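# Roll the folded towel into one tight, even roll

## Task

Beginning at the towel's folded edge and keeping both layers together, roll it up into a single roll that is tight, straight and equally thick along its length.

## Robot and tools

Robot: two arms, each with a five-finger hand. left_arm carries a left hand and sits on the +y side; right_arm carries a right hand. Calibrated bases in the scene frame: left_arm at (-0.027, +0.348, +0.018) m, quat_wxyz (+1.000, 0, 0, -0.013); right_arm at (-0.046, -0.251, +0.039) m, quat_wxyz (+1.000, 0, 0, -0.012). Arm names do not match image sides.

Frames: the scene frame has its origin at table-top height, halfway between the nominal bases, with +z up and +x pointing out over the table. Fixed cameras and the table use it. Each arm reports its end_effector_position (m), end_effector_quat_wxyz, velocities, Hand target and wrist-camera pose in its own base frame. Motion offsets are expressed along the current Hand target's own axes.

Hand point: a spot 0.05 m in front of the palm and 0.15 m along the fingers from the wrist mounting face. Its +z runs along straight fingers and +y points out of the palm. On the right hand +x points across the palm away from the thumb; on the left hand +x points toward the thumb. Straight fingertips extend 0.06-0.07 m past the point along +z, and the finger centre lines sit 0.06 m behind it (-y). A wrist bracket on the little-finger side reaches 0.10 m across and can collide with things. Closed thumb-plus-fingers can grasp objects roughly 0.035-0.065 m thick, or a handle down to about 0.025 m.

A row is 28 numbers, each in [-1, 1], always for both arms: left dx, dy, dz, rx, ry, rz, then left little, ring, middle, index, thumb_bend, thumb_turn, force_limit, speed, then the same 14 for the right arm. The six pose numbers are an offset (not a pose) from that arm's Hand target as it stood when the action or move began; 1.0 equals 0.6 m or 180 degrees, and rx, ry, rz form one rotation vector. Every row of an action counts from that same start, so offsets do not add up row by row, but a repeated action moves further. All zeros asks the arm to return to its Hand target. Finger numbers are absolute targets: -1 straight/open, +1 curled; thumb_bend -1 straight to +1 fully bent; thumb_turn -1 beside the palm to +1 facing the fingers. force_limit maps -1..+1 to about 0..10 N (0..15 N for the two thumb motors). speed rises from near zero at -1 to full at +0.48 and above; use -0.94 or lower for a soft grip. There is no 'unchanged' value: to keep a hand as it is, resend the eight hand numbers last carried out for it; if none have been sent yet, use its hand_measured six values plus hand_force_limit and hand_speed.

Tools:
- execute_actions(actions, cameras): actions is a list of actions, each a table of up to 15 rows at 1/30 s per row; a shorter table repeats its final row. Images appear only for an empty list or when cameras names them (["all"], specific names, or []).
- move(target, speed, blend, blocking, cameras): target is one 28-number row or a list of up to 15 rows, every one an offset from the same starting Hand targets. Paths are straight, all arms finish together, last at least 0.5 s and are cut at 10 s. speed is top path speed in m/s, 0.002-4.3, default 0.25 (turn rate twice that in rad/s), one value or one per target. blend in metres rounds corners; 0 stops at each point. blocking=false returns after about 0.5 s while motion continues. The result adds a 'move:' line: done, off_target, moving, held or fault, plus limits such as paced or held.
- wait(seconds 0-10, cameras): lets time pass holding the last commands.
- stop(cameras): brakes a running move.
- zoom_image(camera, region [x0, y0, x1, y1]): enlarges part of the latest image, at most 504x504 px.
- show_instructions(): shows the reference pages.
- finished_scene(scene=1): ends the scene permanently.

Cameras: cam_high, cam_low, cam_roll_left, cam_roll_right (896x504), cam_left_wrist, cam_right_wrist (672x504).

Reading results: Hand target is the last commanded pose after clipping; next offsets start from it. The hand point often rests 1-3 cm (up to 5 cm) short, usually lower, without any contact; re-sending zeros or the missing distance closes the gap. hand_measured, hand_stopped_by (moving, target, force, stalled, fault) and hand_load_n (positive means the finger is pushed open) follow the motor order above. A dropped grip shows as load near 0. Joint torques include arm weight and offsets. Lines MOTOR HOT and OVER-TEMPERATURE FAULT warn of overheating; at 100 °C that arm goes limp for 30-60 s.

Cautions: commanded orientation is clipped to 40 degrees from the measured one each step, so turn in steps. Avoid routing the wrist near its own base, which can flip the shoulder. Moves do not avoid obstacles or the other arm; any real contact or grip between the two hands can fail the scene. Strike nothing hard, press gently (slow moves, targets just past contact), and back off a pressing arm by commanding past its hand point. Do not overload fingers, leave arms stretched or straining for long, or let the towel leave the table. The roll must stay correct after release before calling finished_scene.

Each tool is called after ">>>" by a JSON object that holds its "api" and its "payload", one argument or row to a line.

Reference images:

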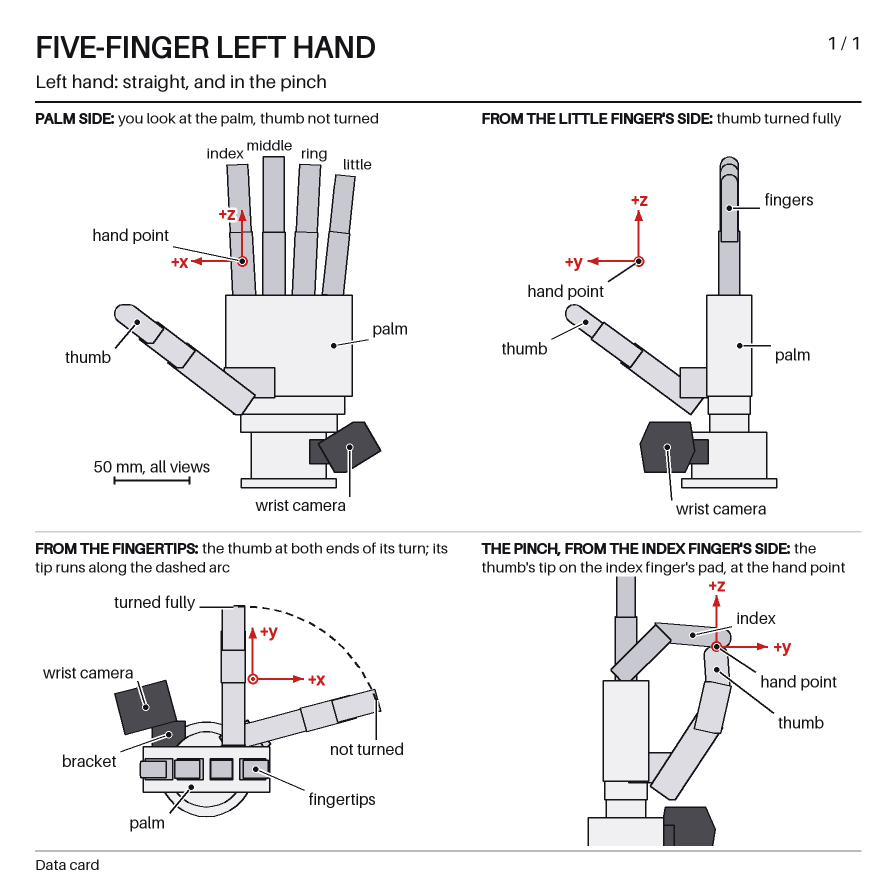

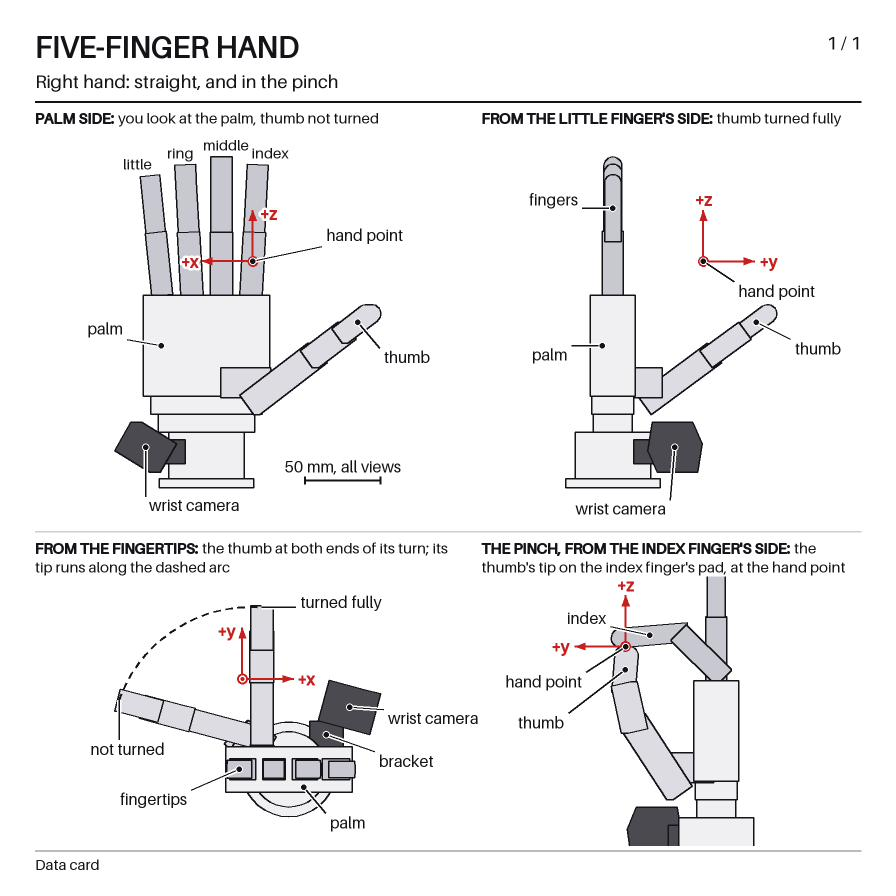

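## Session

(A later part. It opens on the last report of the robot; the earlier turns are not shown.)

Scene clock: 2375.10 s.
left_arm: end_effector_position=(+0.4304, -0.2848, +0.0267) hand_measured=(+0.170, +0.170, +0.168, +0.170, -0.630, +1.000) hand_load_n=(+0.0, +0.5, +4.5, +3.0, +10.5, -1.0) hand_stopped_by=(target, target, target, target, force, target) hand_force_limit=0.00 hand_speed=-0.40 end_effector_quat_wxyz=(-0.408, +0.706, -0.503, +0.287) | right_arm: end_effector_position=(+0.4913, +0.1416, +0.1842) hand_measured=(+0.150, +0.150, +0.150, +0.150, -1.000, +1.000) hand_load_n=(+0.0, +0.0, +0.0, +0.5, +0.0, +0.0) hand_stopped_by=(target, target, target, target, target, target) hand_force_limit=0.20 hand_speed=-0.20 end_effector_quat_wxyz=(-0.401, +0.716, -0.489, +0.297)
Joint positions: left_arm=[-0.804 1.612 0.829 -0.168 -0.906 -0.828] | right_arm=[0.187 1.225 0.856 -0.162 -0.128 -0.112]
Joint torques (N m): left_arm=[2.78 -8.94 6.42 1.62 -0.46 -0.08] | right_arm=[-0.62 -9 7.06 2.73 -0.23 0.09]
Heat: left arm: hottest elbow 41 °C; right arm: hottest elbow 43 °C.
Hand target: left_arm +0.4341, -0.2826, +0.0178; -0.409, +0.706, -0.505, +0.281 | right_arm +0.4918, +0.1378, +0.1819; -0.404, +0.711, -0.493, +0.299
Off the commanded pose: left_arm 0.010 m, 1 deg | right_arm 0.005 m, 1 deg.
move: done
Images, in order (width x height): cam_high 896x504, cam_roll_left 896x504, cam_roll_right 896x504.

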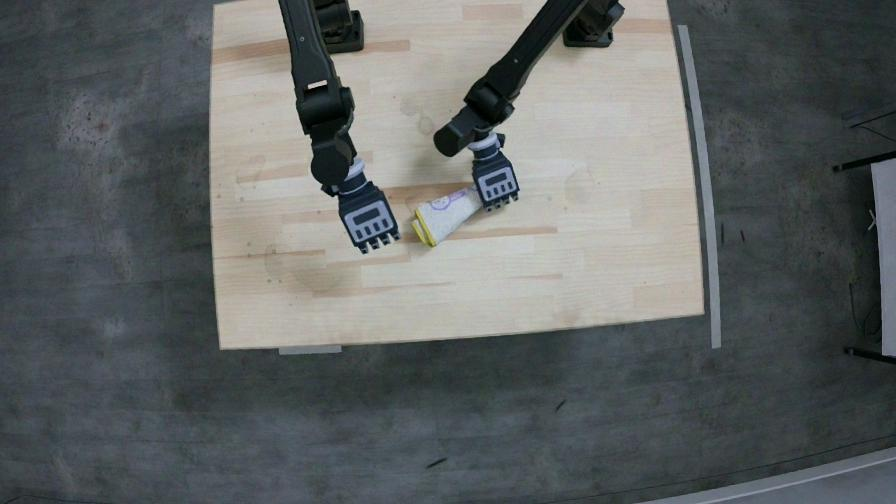

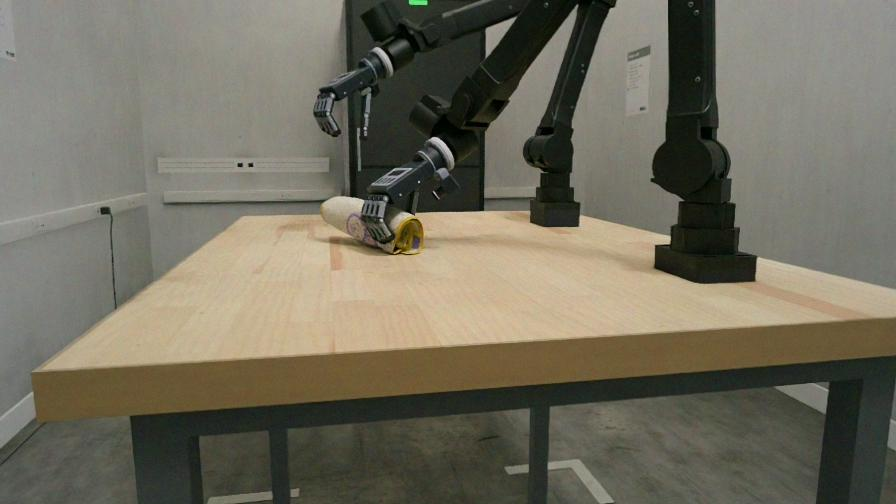

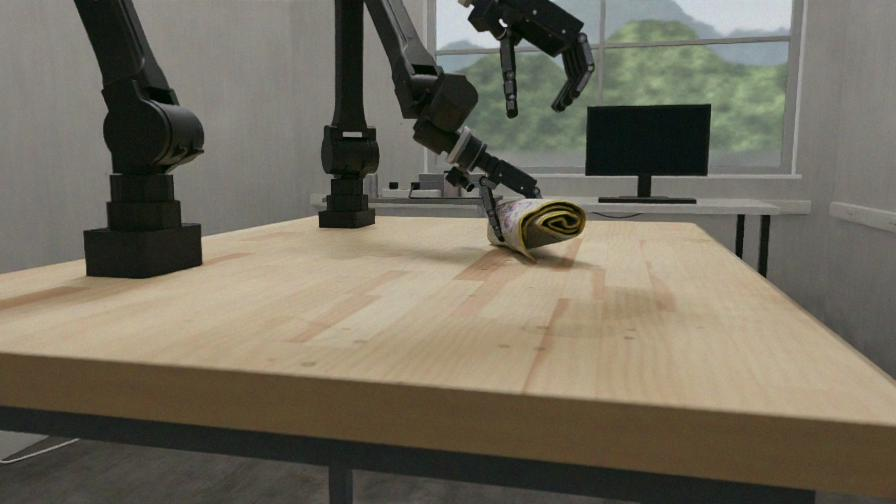

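>>> {"api": "move", "payload": {
  "target": [
    [0,0,0,0,0,0,0.17,0.17,0.17,0.17,-0.62,1,0,-0.4,-0.1107,0.0753,0.076,0,0,0,-0.6,-0.6,-0.6,-0.6,-1,1,0,-0.2],
    [0,0,0,0,0,0,0.17,0.17,0.17,0.17,-0.62,1,0,-0.4,-0.1107,0.2427,0.1726,0,0,0,-0.6,-0.6,-0.6,-0.6,-1,1,0,-0.2]
  ],
  "speed": [0.25,0.12],
  "cameras": ["cam_high","cam_roll_left","cam_roll_right"]
}}

>>> {"api": "zoom_image", "payload": {
  "camera": "cam_roll_right",
  "region": [420, 170, 660, 290]
}}

>>> {"api": "zoom_image", "payload": {
  "camera": "cam_high",
  "region": [360, 60, 560, 260]
}}

Scene clock: 2382.27 s.
left_arm: end_effector_position=(+0.4303, -0.2848, +0.0266) hand_measured=(+0.170, +0.170, +0.168, +0.170, -0.630, +1.000) hand_load_n=(+0.0, +0.0, +4.5, +3.0, +10.0, -1.5) hand_stopped_by=(target, target, target, target, force, target) hand_force_limit=0.00 hand_speed=-0.40 end_effector_quat_wxyz=(-0.408, +0.706, -0.503, +0.287) | right_arm: end_effector_position=(+0.4895, +0.2026, +0.0091) hand_measured=(-0.600, -0.600, -0.600, -0.600, -1.000, +1.000) hand_load_n=(-0.5, +0.0, +0.0, +0.0, +0.0, +0.5) hand_stopped_by=(target, target, target, target, target, target) hand_force_limit=0.00 hand_speed=-0.20 end_effector_quat_wxyz=(-0.403, +0.713, -0.488, +0.302)
Joint positions: left_arm=[-0.804 1.612 0.829 -0.168 -0.906 -0.828] | right_arm=[0.345 1.61 0.656 0.439 0.015 -0.035]
Joint torques (N m): left_arm=[2.84 -9.11 6.39 1.59 -0.47 -0.08] | right_arm=[0.21 -9.99 4.79 2.71 -0.13 0.12]
Heat: left arm: hottest elbow 40 °C; right arm: hottest elbow 42 °C.
Hand target: left_arm +0.4341, -0.2826, +0.0178; -0.409, +0.706, -0.505, +0.281 | right_arm +0.4878, +0.2019, +0.0024; -0.404, +0.711, -0.493, +0.299
Off the commanded pose: left_arm 0.010 m, 1 deg | right_arm 0.007 m, 1 deg.
move: done
Images, in order (width x height): cam_high 896x504, cam_roll_left 896x504, cam_roll_right 896x504.

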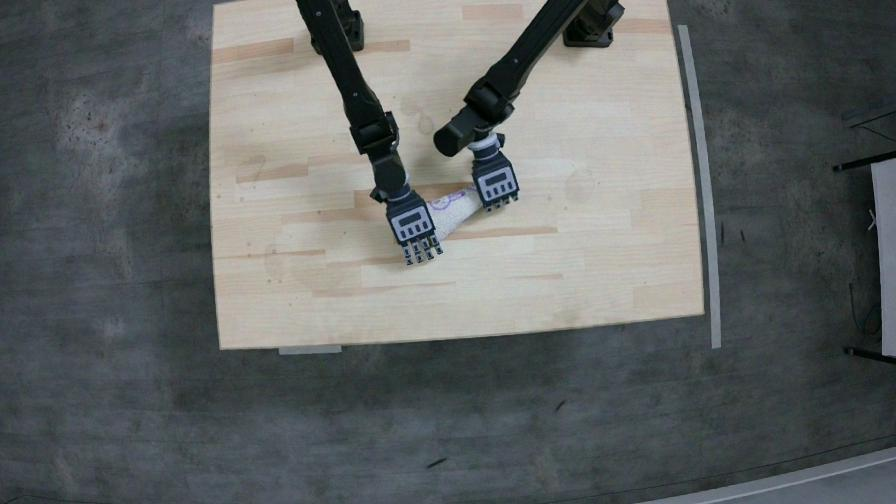

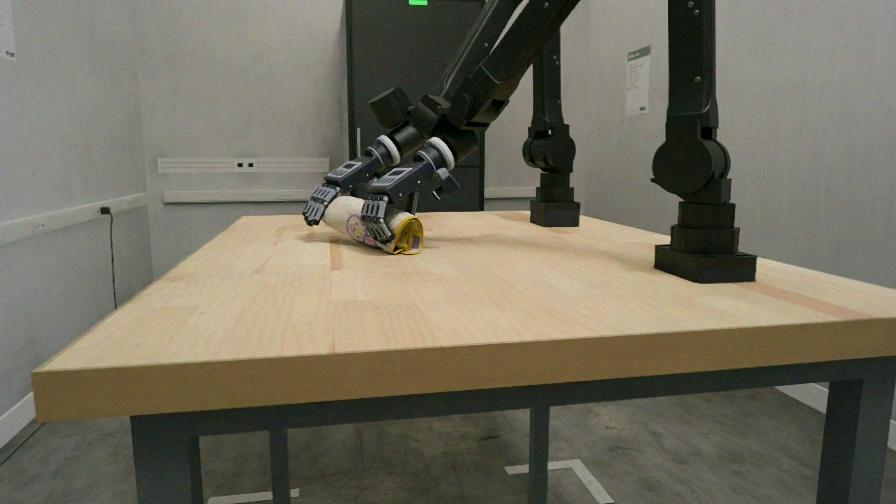

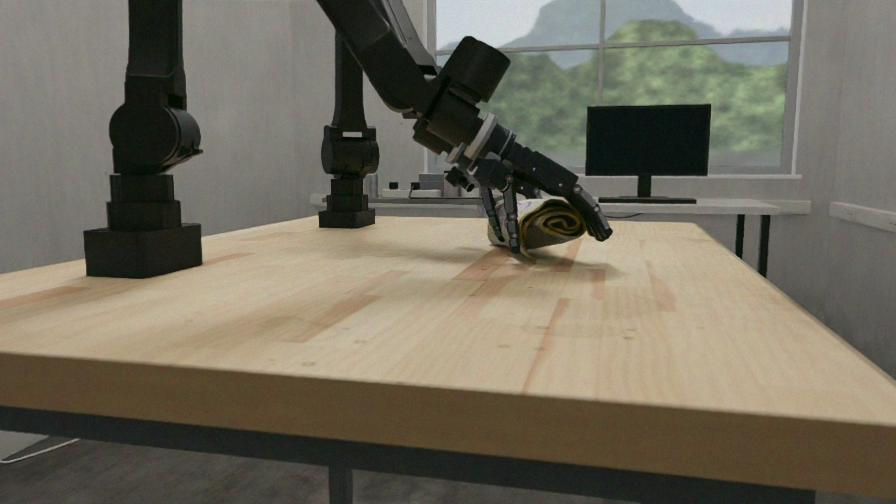

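Scaled by 2.100 from the camera's 896x504 image, which has a finer 1280x720 frame.

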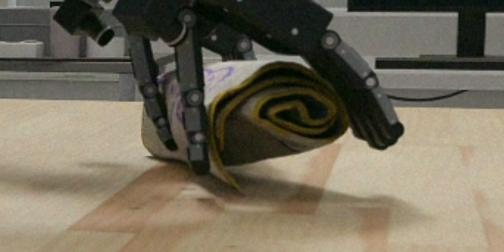

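Scaled by 2.520 from the camera's 896x504 image, which has a finer 1280x720 frame.

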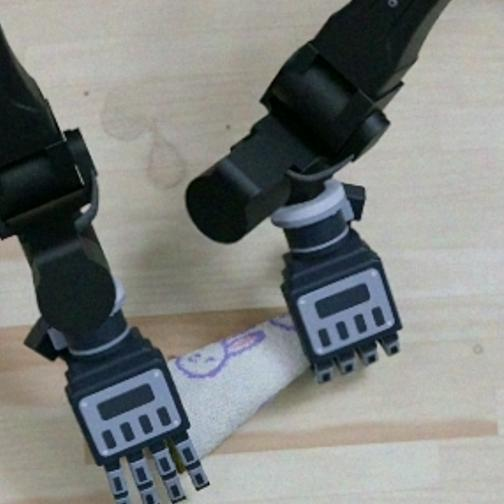

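>>> {"api": "move", "payload": {
  "target": [
    [0,0,0,0,0,0,0.17,0.17,0.17,0.17,-0.62,1,0,-0.4,0,0,0,0,0,0,-0.3,-0.3,-0.3,-0.3,-0.88,1,0,-0.4],
    [0,0,0,0,0,0,0.17,0.17,0.17,0.17,-0.62,1,0,-0.4,0,0,0,0,0,0,0.0,0.0,0.0,0.0,-0.75,1,0,-0.4],
    [0,0,0,0,0,0,0.17,0.17,0.17,0.17,-0.62,1,0,-0.4,0,0,0,0,0,0,0.12,0.12,0.12,0.12,-0.64,1,0,-0.4]
  ],
  "speed": 0.06,
  "cameras": ["cam_high","cam_roll_left","cam_roll_right"]
}}

>>> {"api": "zoom_image", "payload": {
  "camera": "cam_roll_right",
  "region": [420, 170, 660, 290]
}}

>>> {"api": "zoom_image", "payload": {
  "camera": "cam_high",
  "region": [360, 60, 560, 260]
}}

>>> {"api": "zoom_image", "payload": {
  "camera": "cam_roll_left",
  "region": [310, 160, 530, 280]
}}

Scene clock: 2387.07 s.
left_arm: end_effector_position=(+0.4303, -0.2847, +0.0266) hand_measured=(+0.170, +0.170, +0.168, +0.170, -0.630, +1.000) hand_load_n=(+0.0, +0.0, +4.5, +2.5, +10.0, -1.5) hand_stopped_by=(target, target, target, target, force, target) hand_force_limit=0.00 hand_speed=-0.40 end_effector_quat_wxyz=(-0.409, +0.705, -0.503, +0.286) | right_arm: end_effector_position=(+0.4900, +0.2028, +0.0096) hand_measured=(+0.120, +0.120, +0.120, +0.120, -0.640, +1.000) hand_load_n=(+0.0, +0.0, +0.0, +0.5, +0.5, +0.0) hand_stopped_by=(target, target, target, target, target, target) hand_force_limit=0.00 hand_speed=-0.40 end_effector_quat_wxyz=(-0.404, +0.712, -0.487, +0.303)
Joint positions: left_arm=[-0.804 1.612 0.829 -0.168 -0.906 -0.826] | right_arm=[0.345 1.61 0.656 0.442 0.015 -0.035]
Joint torques (N m): left_arm=[2.84 -8.94 6.42 1.61 -0.47 -0.1] | right_arm=[0.26 -9.93 4.83 2.76 -0.13 0.13]
Heat: left arm: hottest elbow 40 °C; right arm: hottest elbow 42 °C.
Hand target: left_arm +0.4341, -0.2826, +0.0178; -0.409, +0.706, -0.505, +0.281 | right_arm +0.4879, +0.2019, +0.0024; -0.404, +0.711, -0.493, +0.299
Off the commanded pose: left_arm 0.010 m, 1 deg | right_arm 0.008 m, 1 deg.
move: done
Images, in order (width x height): cam_high 896x504, cam_roll_left 896x504, cam_roll_right 896x504.

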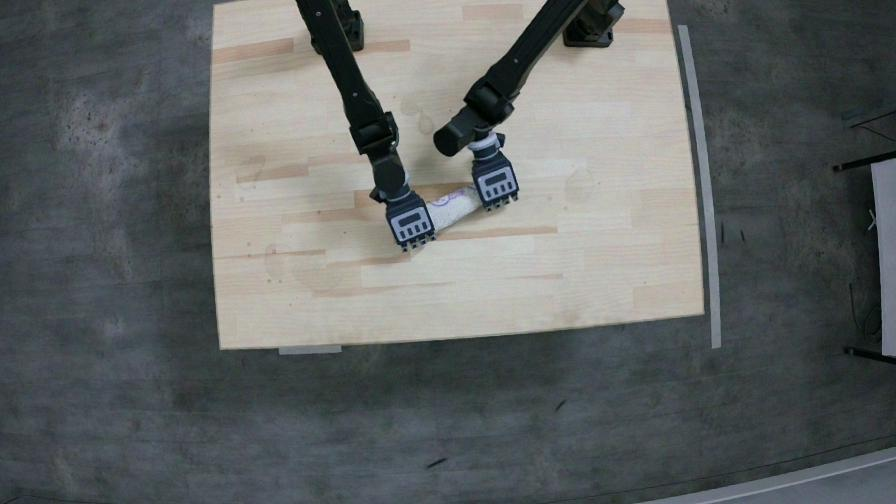

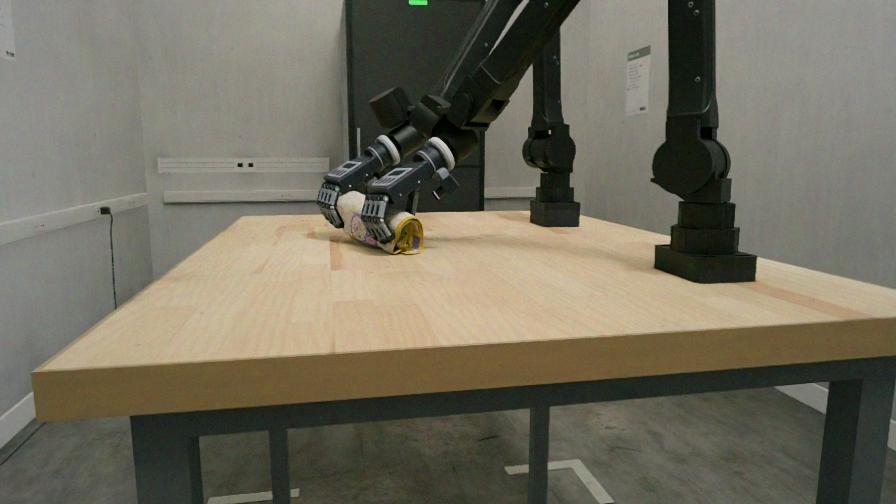

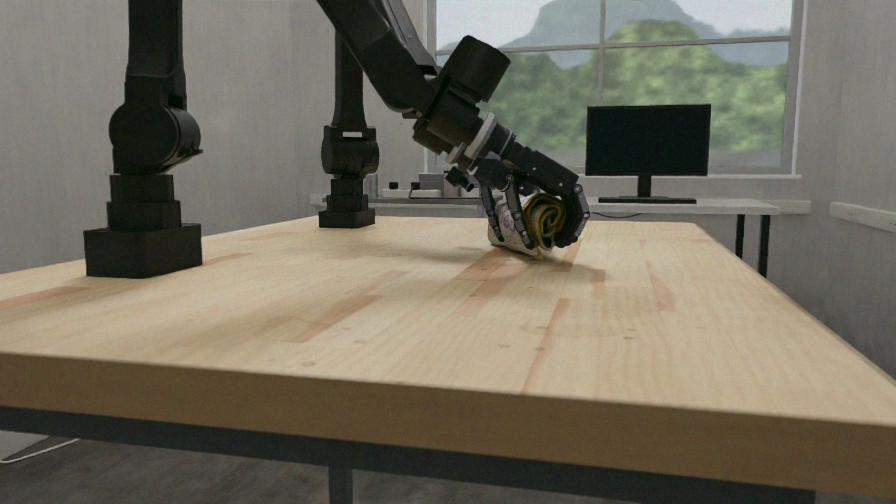

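Scaled by 2.100 from the camera's 896x504 image, which has a finer 1280x720 frame.

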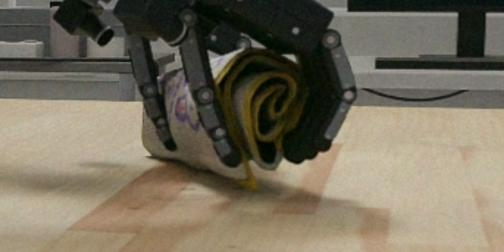

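Scaled by 2.520 from the camera's 896x504 image, which has a finer 1280x720 frame.

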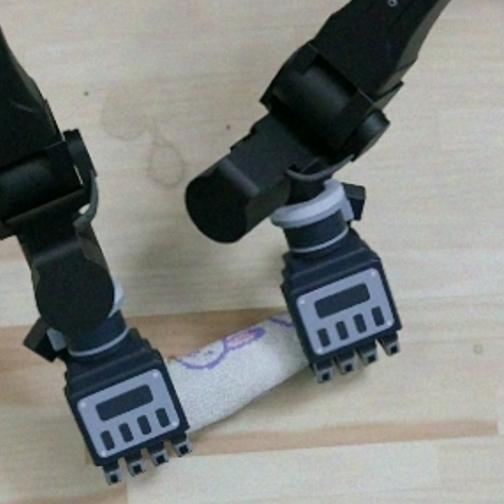

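Scaled by 2.291 from the camera's 896x504 image, which has a finer 1280x720 frame.

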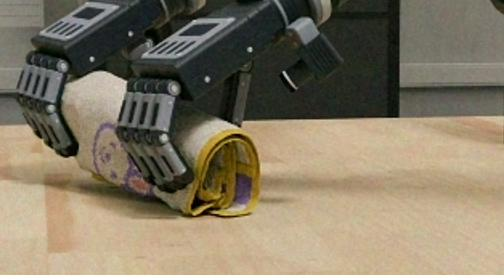

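>>> {"api": "move", "payload": {
  "target": [0,0,0,0,0,0,0.17,0.17,0.17,0.17,-0.62,1,0,-0.4,0,0.0302,-0.0057,0,0,0,0.15,0.15,0.15,0.15,-0.62,1,0,-0.4],
  "speed": 0.06,
  "cameras": ["cam_high","cam_roll_left","cam_roll_right"]
}}

>>> {"api": "zoom_image", "payload": {
  "camera": "cam_roll_right",
  "region": [420, 170, 660, 290]
}}

Scene clock: 2389.70 s.
left_arm: end_effector_position=(+0.4302, -0.2846, +0.0265) hand_measured=(+0.170, +0.170, +0.168, +0.170, -0.630, +1.000) hand_load_n=(+0.0, +0.0, +4.0, +2.5, +9.5, -2.5) hand_stopped_by=(target, target, target, target, force, target) hand_force_limit=0.00 hand_speed=-0.40 end_effector_quat_wxyz=(-0.409, +0.705, -0.505, +0.286) | right_arm: end_effector_position=(+0.4818, +0.1999, -0.0003) hand_measured=(+0.150, +0.150, +0.150, +0.150, -0.620, +1.000) hand_load_n=(+0.0, +0.0, +0.0, +0.5, +0.0, +0.0) hand_stopped_by=(target, target, target, target, target, target) hand_force_limit=0.00 hand_speed=-0.40 end_effector_quat_wxyz=(-0.408, +0.710, -0.486, +0.305)
Joint positions: left_arm=[-0.804 1.612 0.829 -0.168 -0.906 -0.823] | right_arm=[0.345 1.624 0.62 0.502 0.015 -0.035]
Joint torques (N m): left_arm=[2.9 -9 6.41 1.61 -0.47 -0.12] | right_arm=[-0.09 -9.35 4.23 2.61 -0.18 0.1]
Heat: left arm: hottest elbow 40 °C; right arm: hottest elbow 41 °C.
Hand target: left_arm +0.4341, -0.2826, +0.0178; -0.409, +0.706, -0.505, +0.281 | right_arm +0.4767, +0.1975, -0.0116; -0.404, +0.711, -0.493, +0.299
Off the commanded pose: left_arm 0.010 m, 1 deg | right_arm 0.013 m, 1 deg.
move: off_target (right_arm)
Images, in order (width x height): cam_high 896x504, cam_roll_left 896x504, cam_roll_right 896x504.

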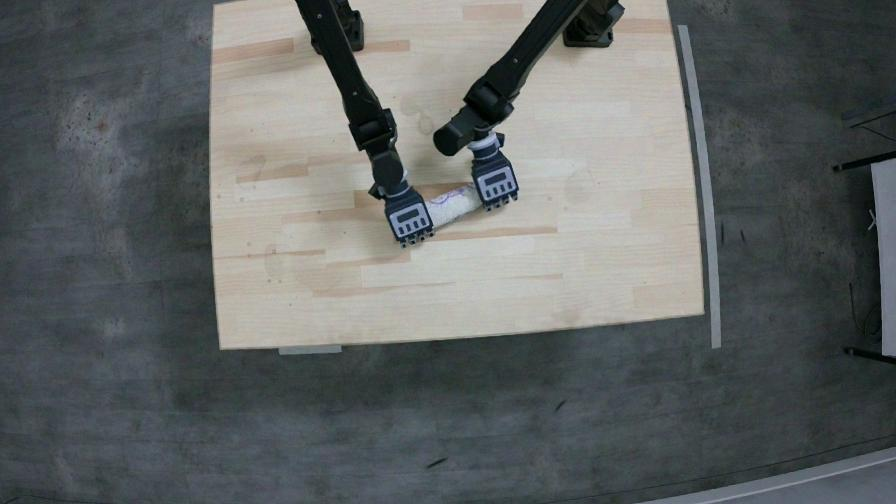

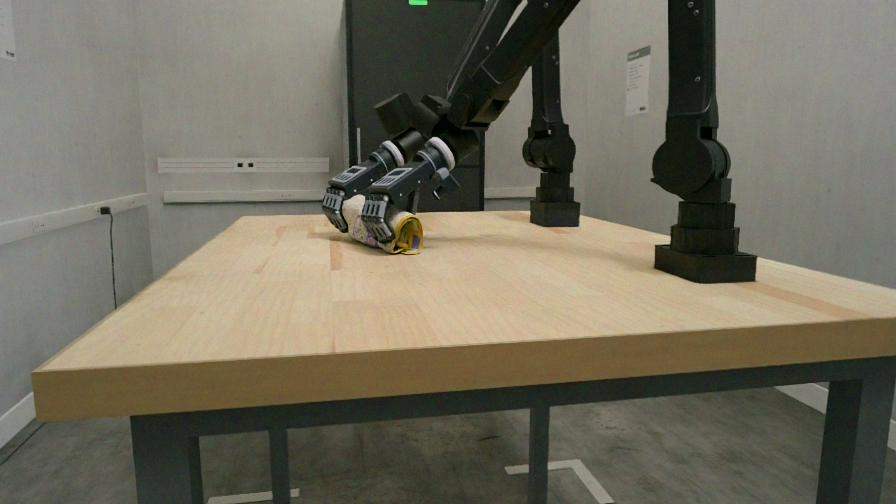

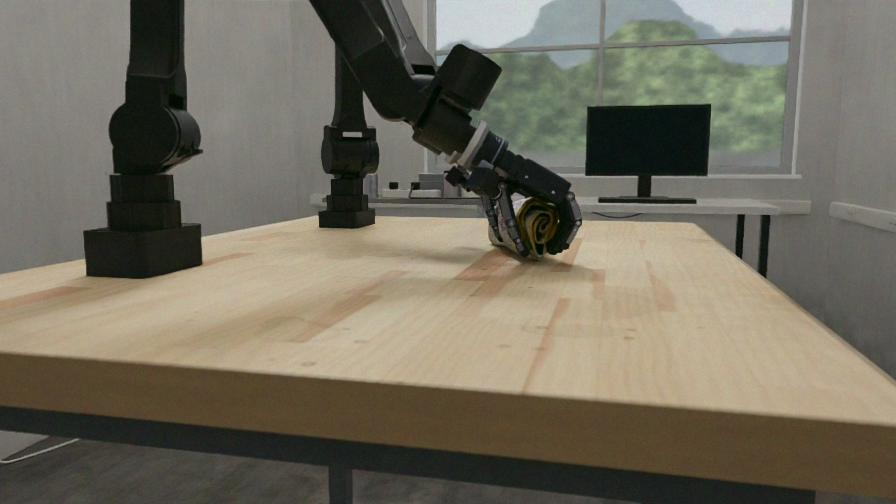

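Scaled by 2.100 from the camera's 896x504 image, which has a finer 1280x720 frame.

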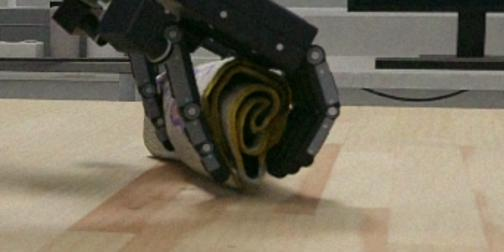

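>>> {"api": "move", "payload": {
  "target": [
    [0,0,0,0,0,0,-0.1,-0.1,-0.1,-0.1,-0.8,1,0,-0.6,0,0,0,0,0,0,-0.1,-0.1,-0.1,-0.1,-0.8,1,0,-0.6],
    [0,0,0,0,0,0,-0.6,-0.6,-0.6,-0.6,-1,1,0,-0.6,0,0,0,0,0,0,-0.6,-0.6,-0.6,-0.6,-1,1,0,-0.6]
  ],
  "speed": 0.06,
  "cameras": ["cam_high","cam_roll_left","cam_roll_right"]
}}

>>> {"api": "zoom_image", "payload": {
  "camera": "cam_roll_right",
  "region": [420, 170, 660, 290]
}}

>>> {"api": "zoom_image", "payload": {
  "camera": "cam_roll_left",
  "region": [310, 160, 530, 280]
}}

>>> {"api": "zoom_image", "payload": {
  "camera": "cam_high",
  "region": [360, 100, 560, 300]
}}

Scene clock: 2392.63 s.
left_arm: end_effector_position=(+0.4296, -0.2846, +0.0241) hand_measured=(-0.600, -0.600, -0.600, -0.600, -1.000, +1.000) hand_load_n=(+0.0, +0.0, +0.0, +0.0, +0.0, +0.0) hand_stopped_by=(target, target, target, target, target, target) hand_force_limit=0.00 hand_speed=-0.60 end_effector_quat_wxyz=(-0.408, +0.705, -0.506, +0.284) | right_arm: end_effector_position=(+0.4815, +0.1999, -0.0014) hand_measured=(-0.600, -0.600, -0.600, -0.600, -1.000, +1.000) hand_load_n=(+0.0, +0.0, +0.0, +0.0, +0.0, +0.0) hand_stopped_by=(target, target, target, target, target, target) hand_force_limit=0.00 hand_speed=-0.60 end_effector_quat_wxyz=(-0.407, +0.711, -0.486, +0.304)
Joint positions: left_arm=[-0.804 1.616 0.829 -0.168 -0.904 -0.823] | right_arm=[0.345 1.626 0.62 0.502 0.014 -0.035]
Joint torques (N m): left_arm=[2.78 -9.41 6.39 1.62 -0.59 -0.13] | right_arm=[-0.21 -9.64 4.16 2.66 -0.08 0.11]
Heat: left arm: hottest elbow 40 °C; right arm: hottest elbow 41 °C.
Hand target: left_arm +0.4341, -0.2826, +0.0179; -0.409, +0.706, -0.505, +0.281 | right_arm +0.4767, +0.1975, -0.0117; -0.404, +0.711, -0.493, +0.299
Off the commanded pose: left_arm 0.008 m, 0 deg | right_arm 0.012 m, 1 deg.
move: off_target (right_arm); target 2's new numbers were sent with right_arm's hand 0.012 m and 1 deg from that target
Images, in order (width x height): cam_high 896x504, cam_roll_left 896x504, cam_roll_right 896x504.

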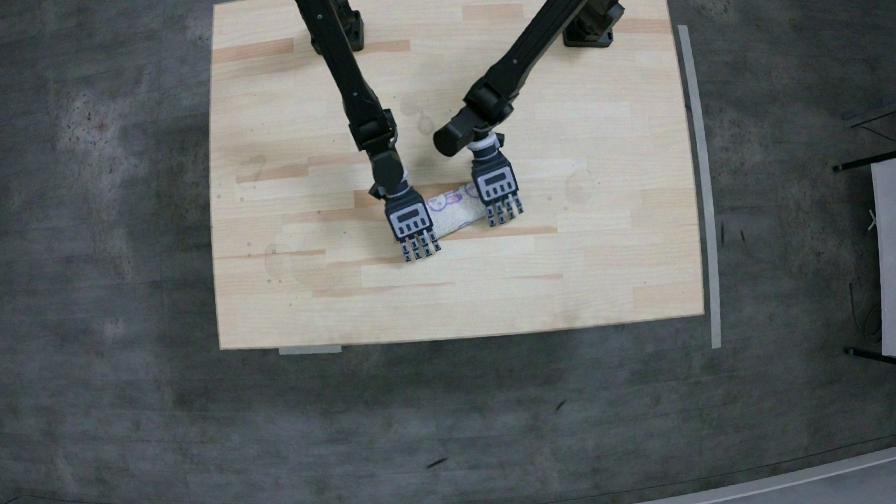

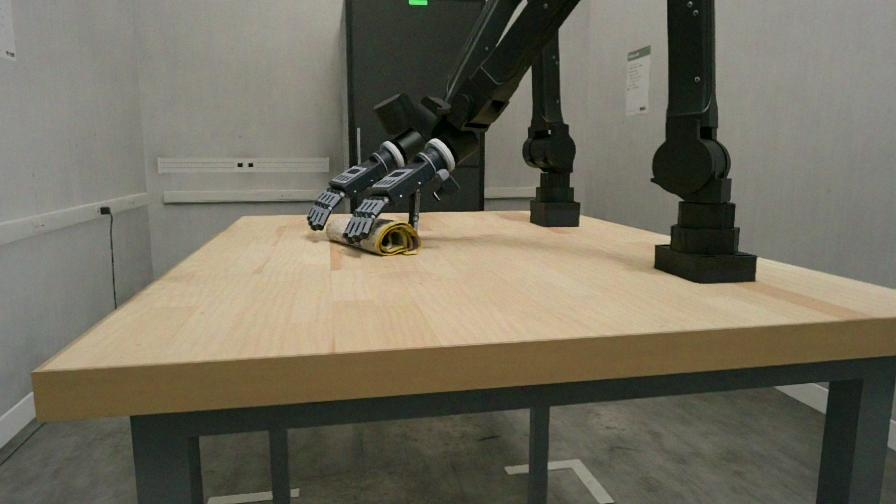

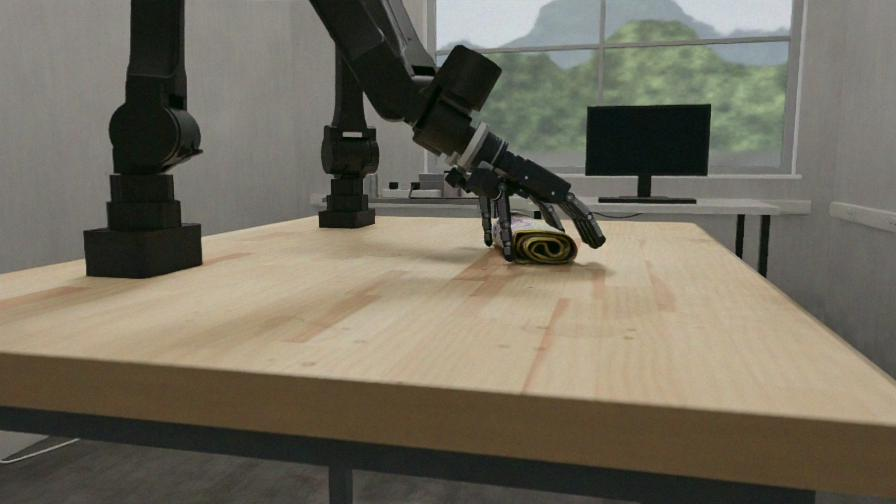

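Scaled by 2.100 from the camera's 896x504 image, which has a finer 1280x720 frame.

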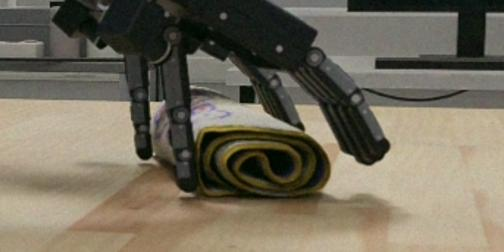

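Scaled by 2.291 from the camera's 896x504 image, which has a finer 1280x720 frame.

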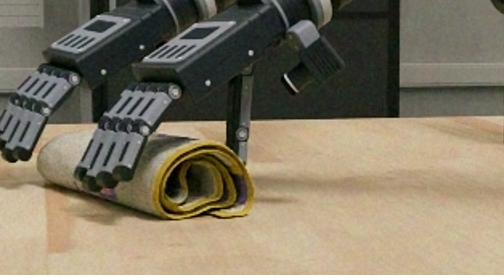

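Scaled by 2.520 from the camera's 896x504 image, which has a finer 1280x720 frame.

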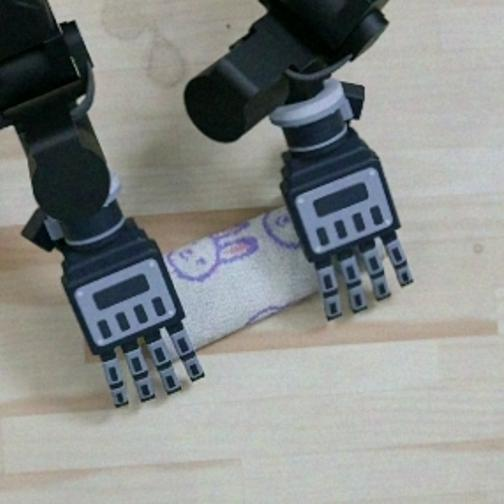

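>>> {"api": "move", "payload": {
  "target": [
    [0,-0.1732,-0.1,0,0,0,-0.6,-0.6,-0.6,-0.6,-1,1,0,-0.6,0,-0.1732,-0.1,0,0,0,-0.6,-0.6,-0.6,-0.6,-1,1,0,-0.6],
    [0,-0.1232,-0.1866,0,0,0,-0.6,-0.6,-0.6,-0.6,-1,1,0,-0.6,0,-0.1232,-0.1866,0,0,0,-0.6,-0.6,-0.6,-0.6,-1,1,0,-0.6]
  ],
  "speed": [0.12,0.25],
  "blend": [0.02,0],
  "cameras": ["all"]
}}

>>> {"api": "zoom_image", "payload": {
  "camera": "cam_roll_right",
  "region": [420, 170, 660, 290]
}}

>>> {"api": "zoom_image", "payload": {
  "camera": "cam_roll_left",
  "region": [310, 160, 530, 280]
}}

>>> {"api": "zoom_image", "payload": {
  "camera": "cam_high",
  "region": [360, 120, 560, 320]
}}

Scene clock: 2397.67 s.
left_arm: end_effector_position=(+0.3697, -0.2896, +0.1159) hand_measured=(-0.600, -0.600, -0.600, -0.600, -1.000, +1.000) hand_load_n=(+0.0, +0.0, +0.0, +0.0, +0.0, +0.0) hand_stopped_by=(target, target, target, target, target, target) hand_force_limit=0.00 hand_speed=-0.60 end_effector_quat_wxyz=(-0.415, +0.701, -0.518, +0.261) | right_arm: end_effector_position=(+0.4257, +0.1793, +0.1142) hand_measured=(-0.600, -0.600, -0.600, -0.600, -1.000, +1.000) hand_load_n=(-0.5, +0.0, +0.0, -0.5, +0.0, +0.0) hand_stopped_by=(target, target, target, target, target, target) hand_force_limit=0.00 hand_speed=-0.60 end_effector_quat_wxyz=(-0.408, +0.709, -0.486, +0.307)
Joint positions: left_arm=[-0.926 1.4 0.917 -0.673 -0.967 -1.005] | right_arm=[0.345 1.164 0.587 0.079 0.017 -0.033]
Joint torques (N m): left_arm=[1.9 -9.52 10.69 0.39 -0.95 -0.21] | right_arm=[0.79 -7.12 6.41 1.62 0.09 0.19]
Heat: left arm: hottest elbow 40 °C; right arm: hottest elbow 40 °C.
Hand target: left_arm +0.3793, -0.3042, +0.1385; -0.409, +0.706, -0.505, +0.281 | right_arm +0.4185, +0.1801, +0.1079; -0.404, +0.711, -0.493, +0.299
Off the commanded pose: left_arm 0.028 m, 3 deg | right_arm 0.010 m, 1 deg.
move: off_target (left_arm)

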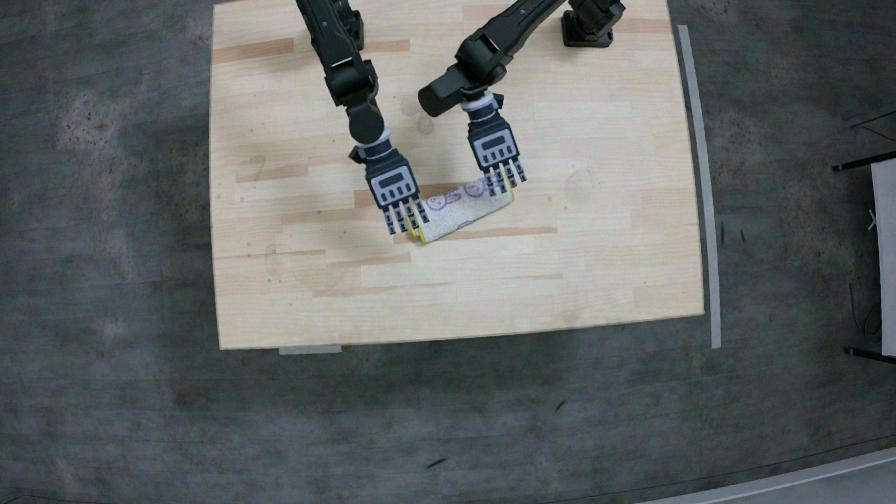

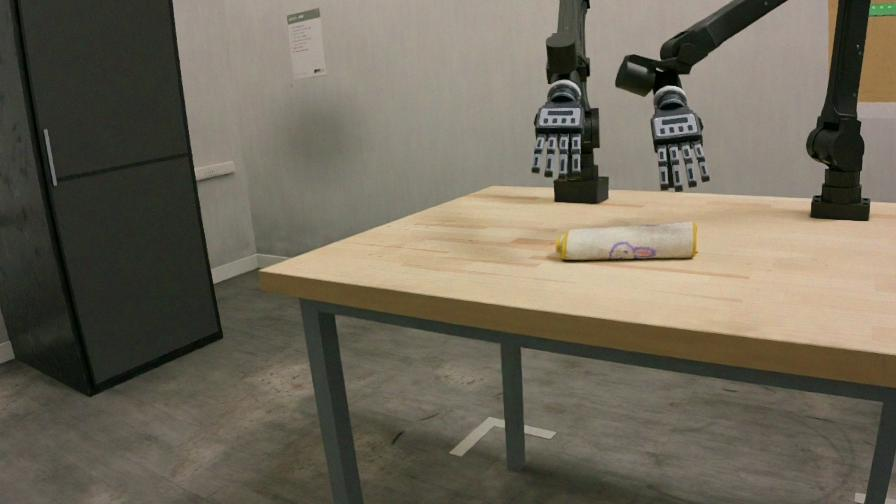

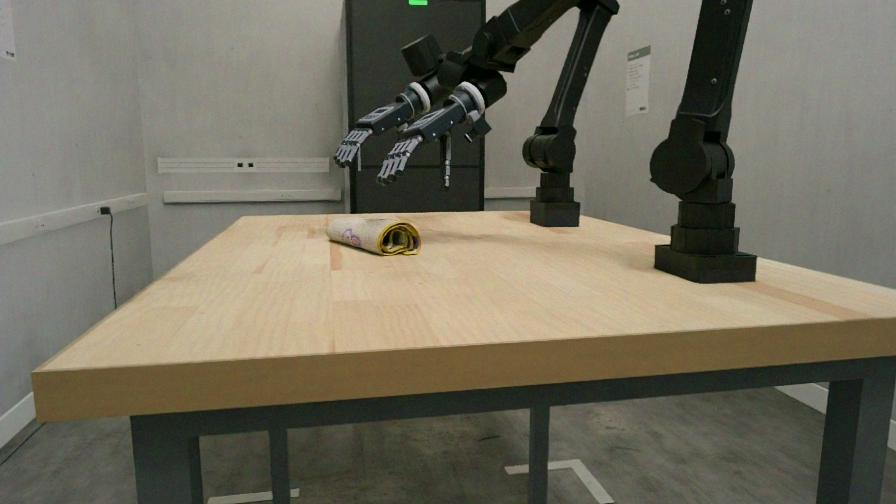

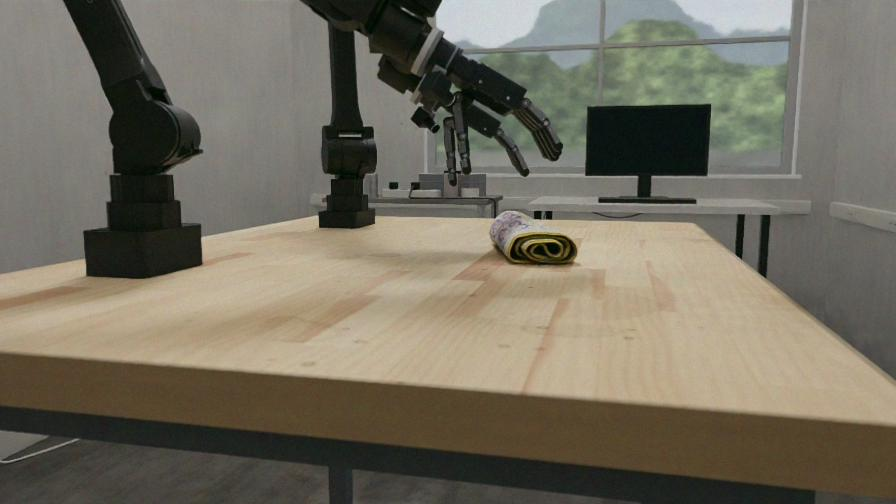

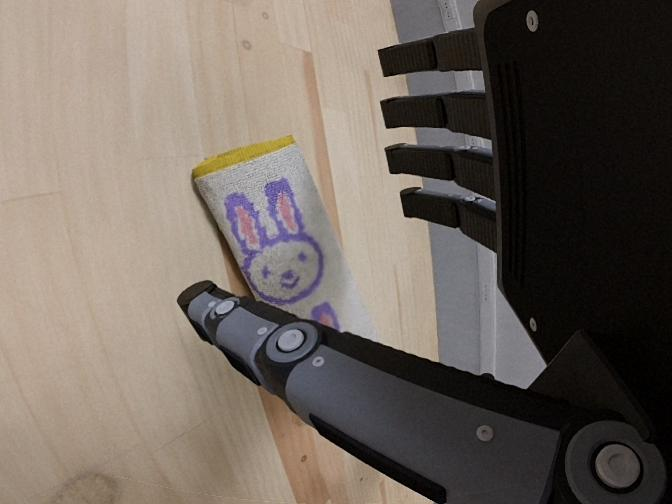

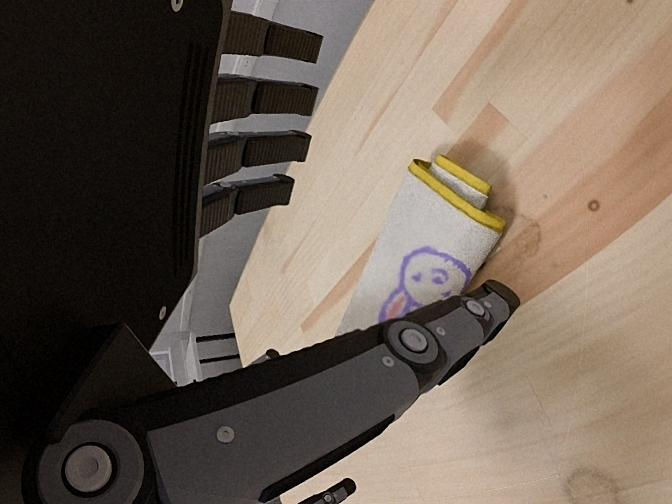

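Scaled by 2.100 from the camera's 896x504 image, which has a finer 1280x720 frame.

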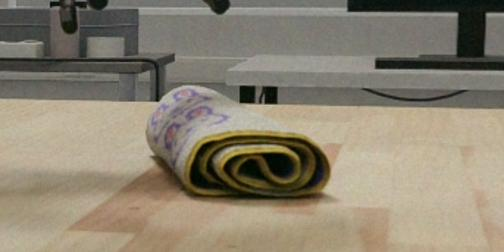

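Scaled by 2.291 from the camera's 896x504 image, which has a finer 1280x720 frame.

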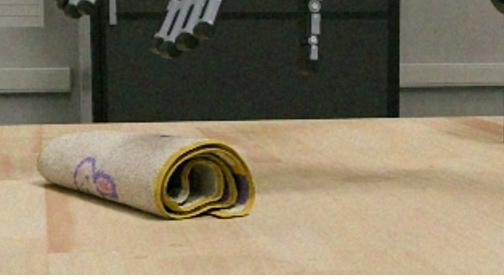

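Scaled by 2.520 from the camera's 896x504 image, which has a finer 1280x720 frame.

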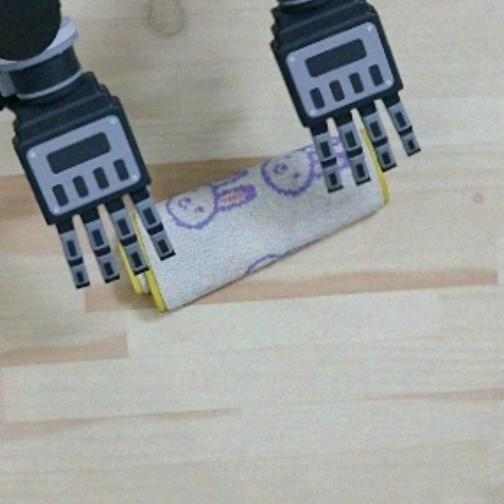

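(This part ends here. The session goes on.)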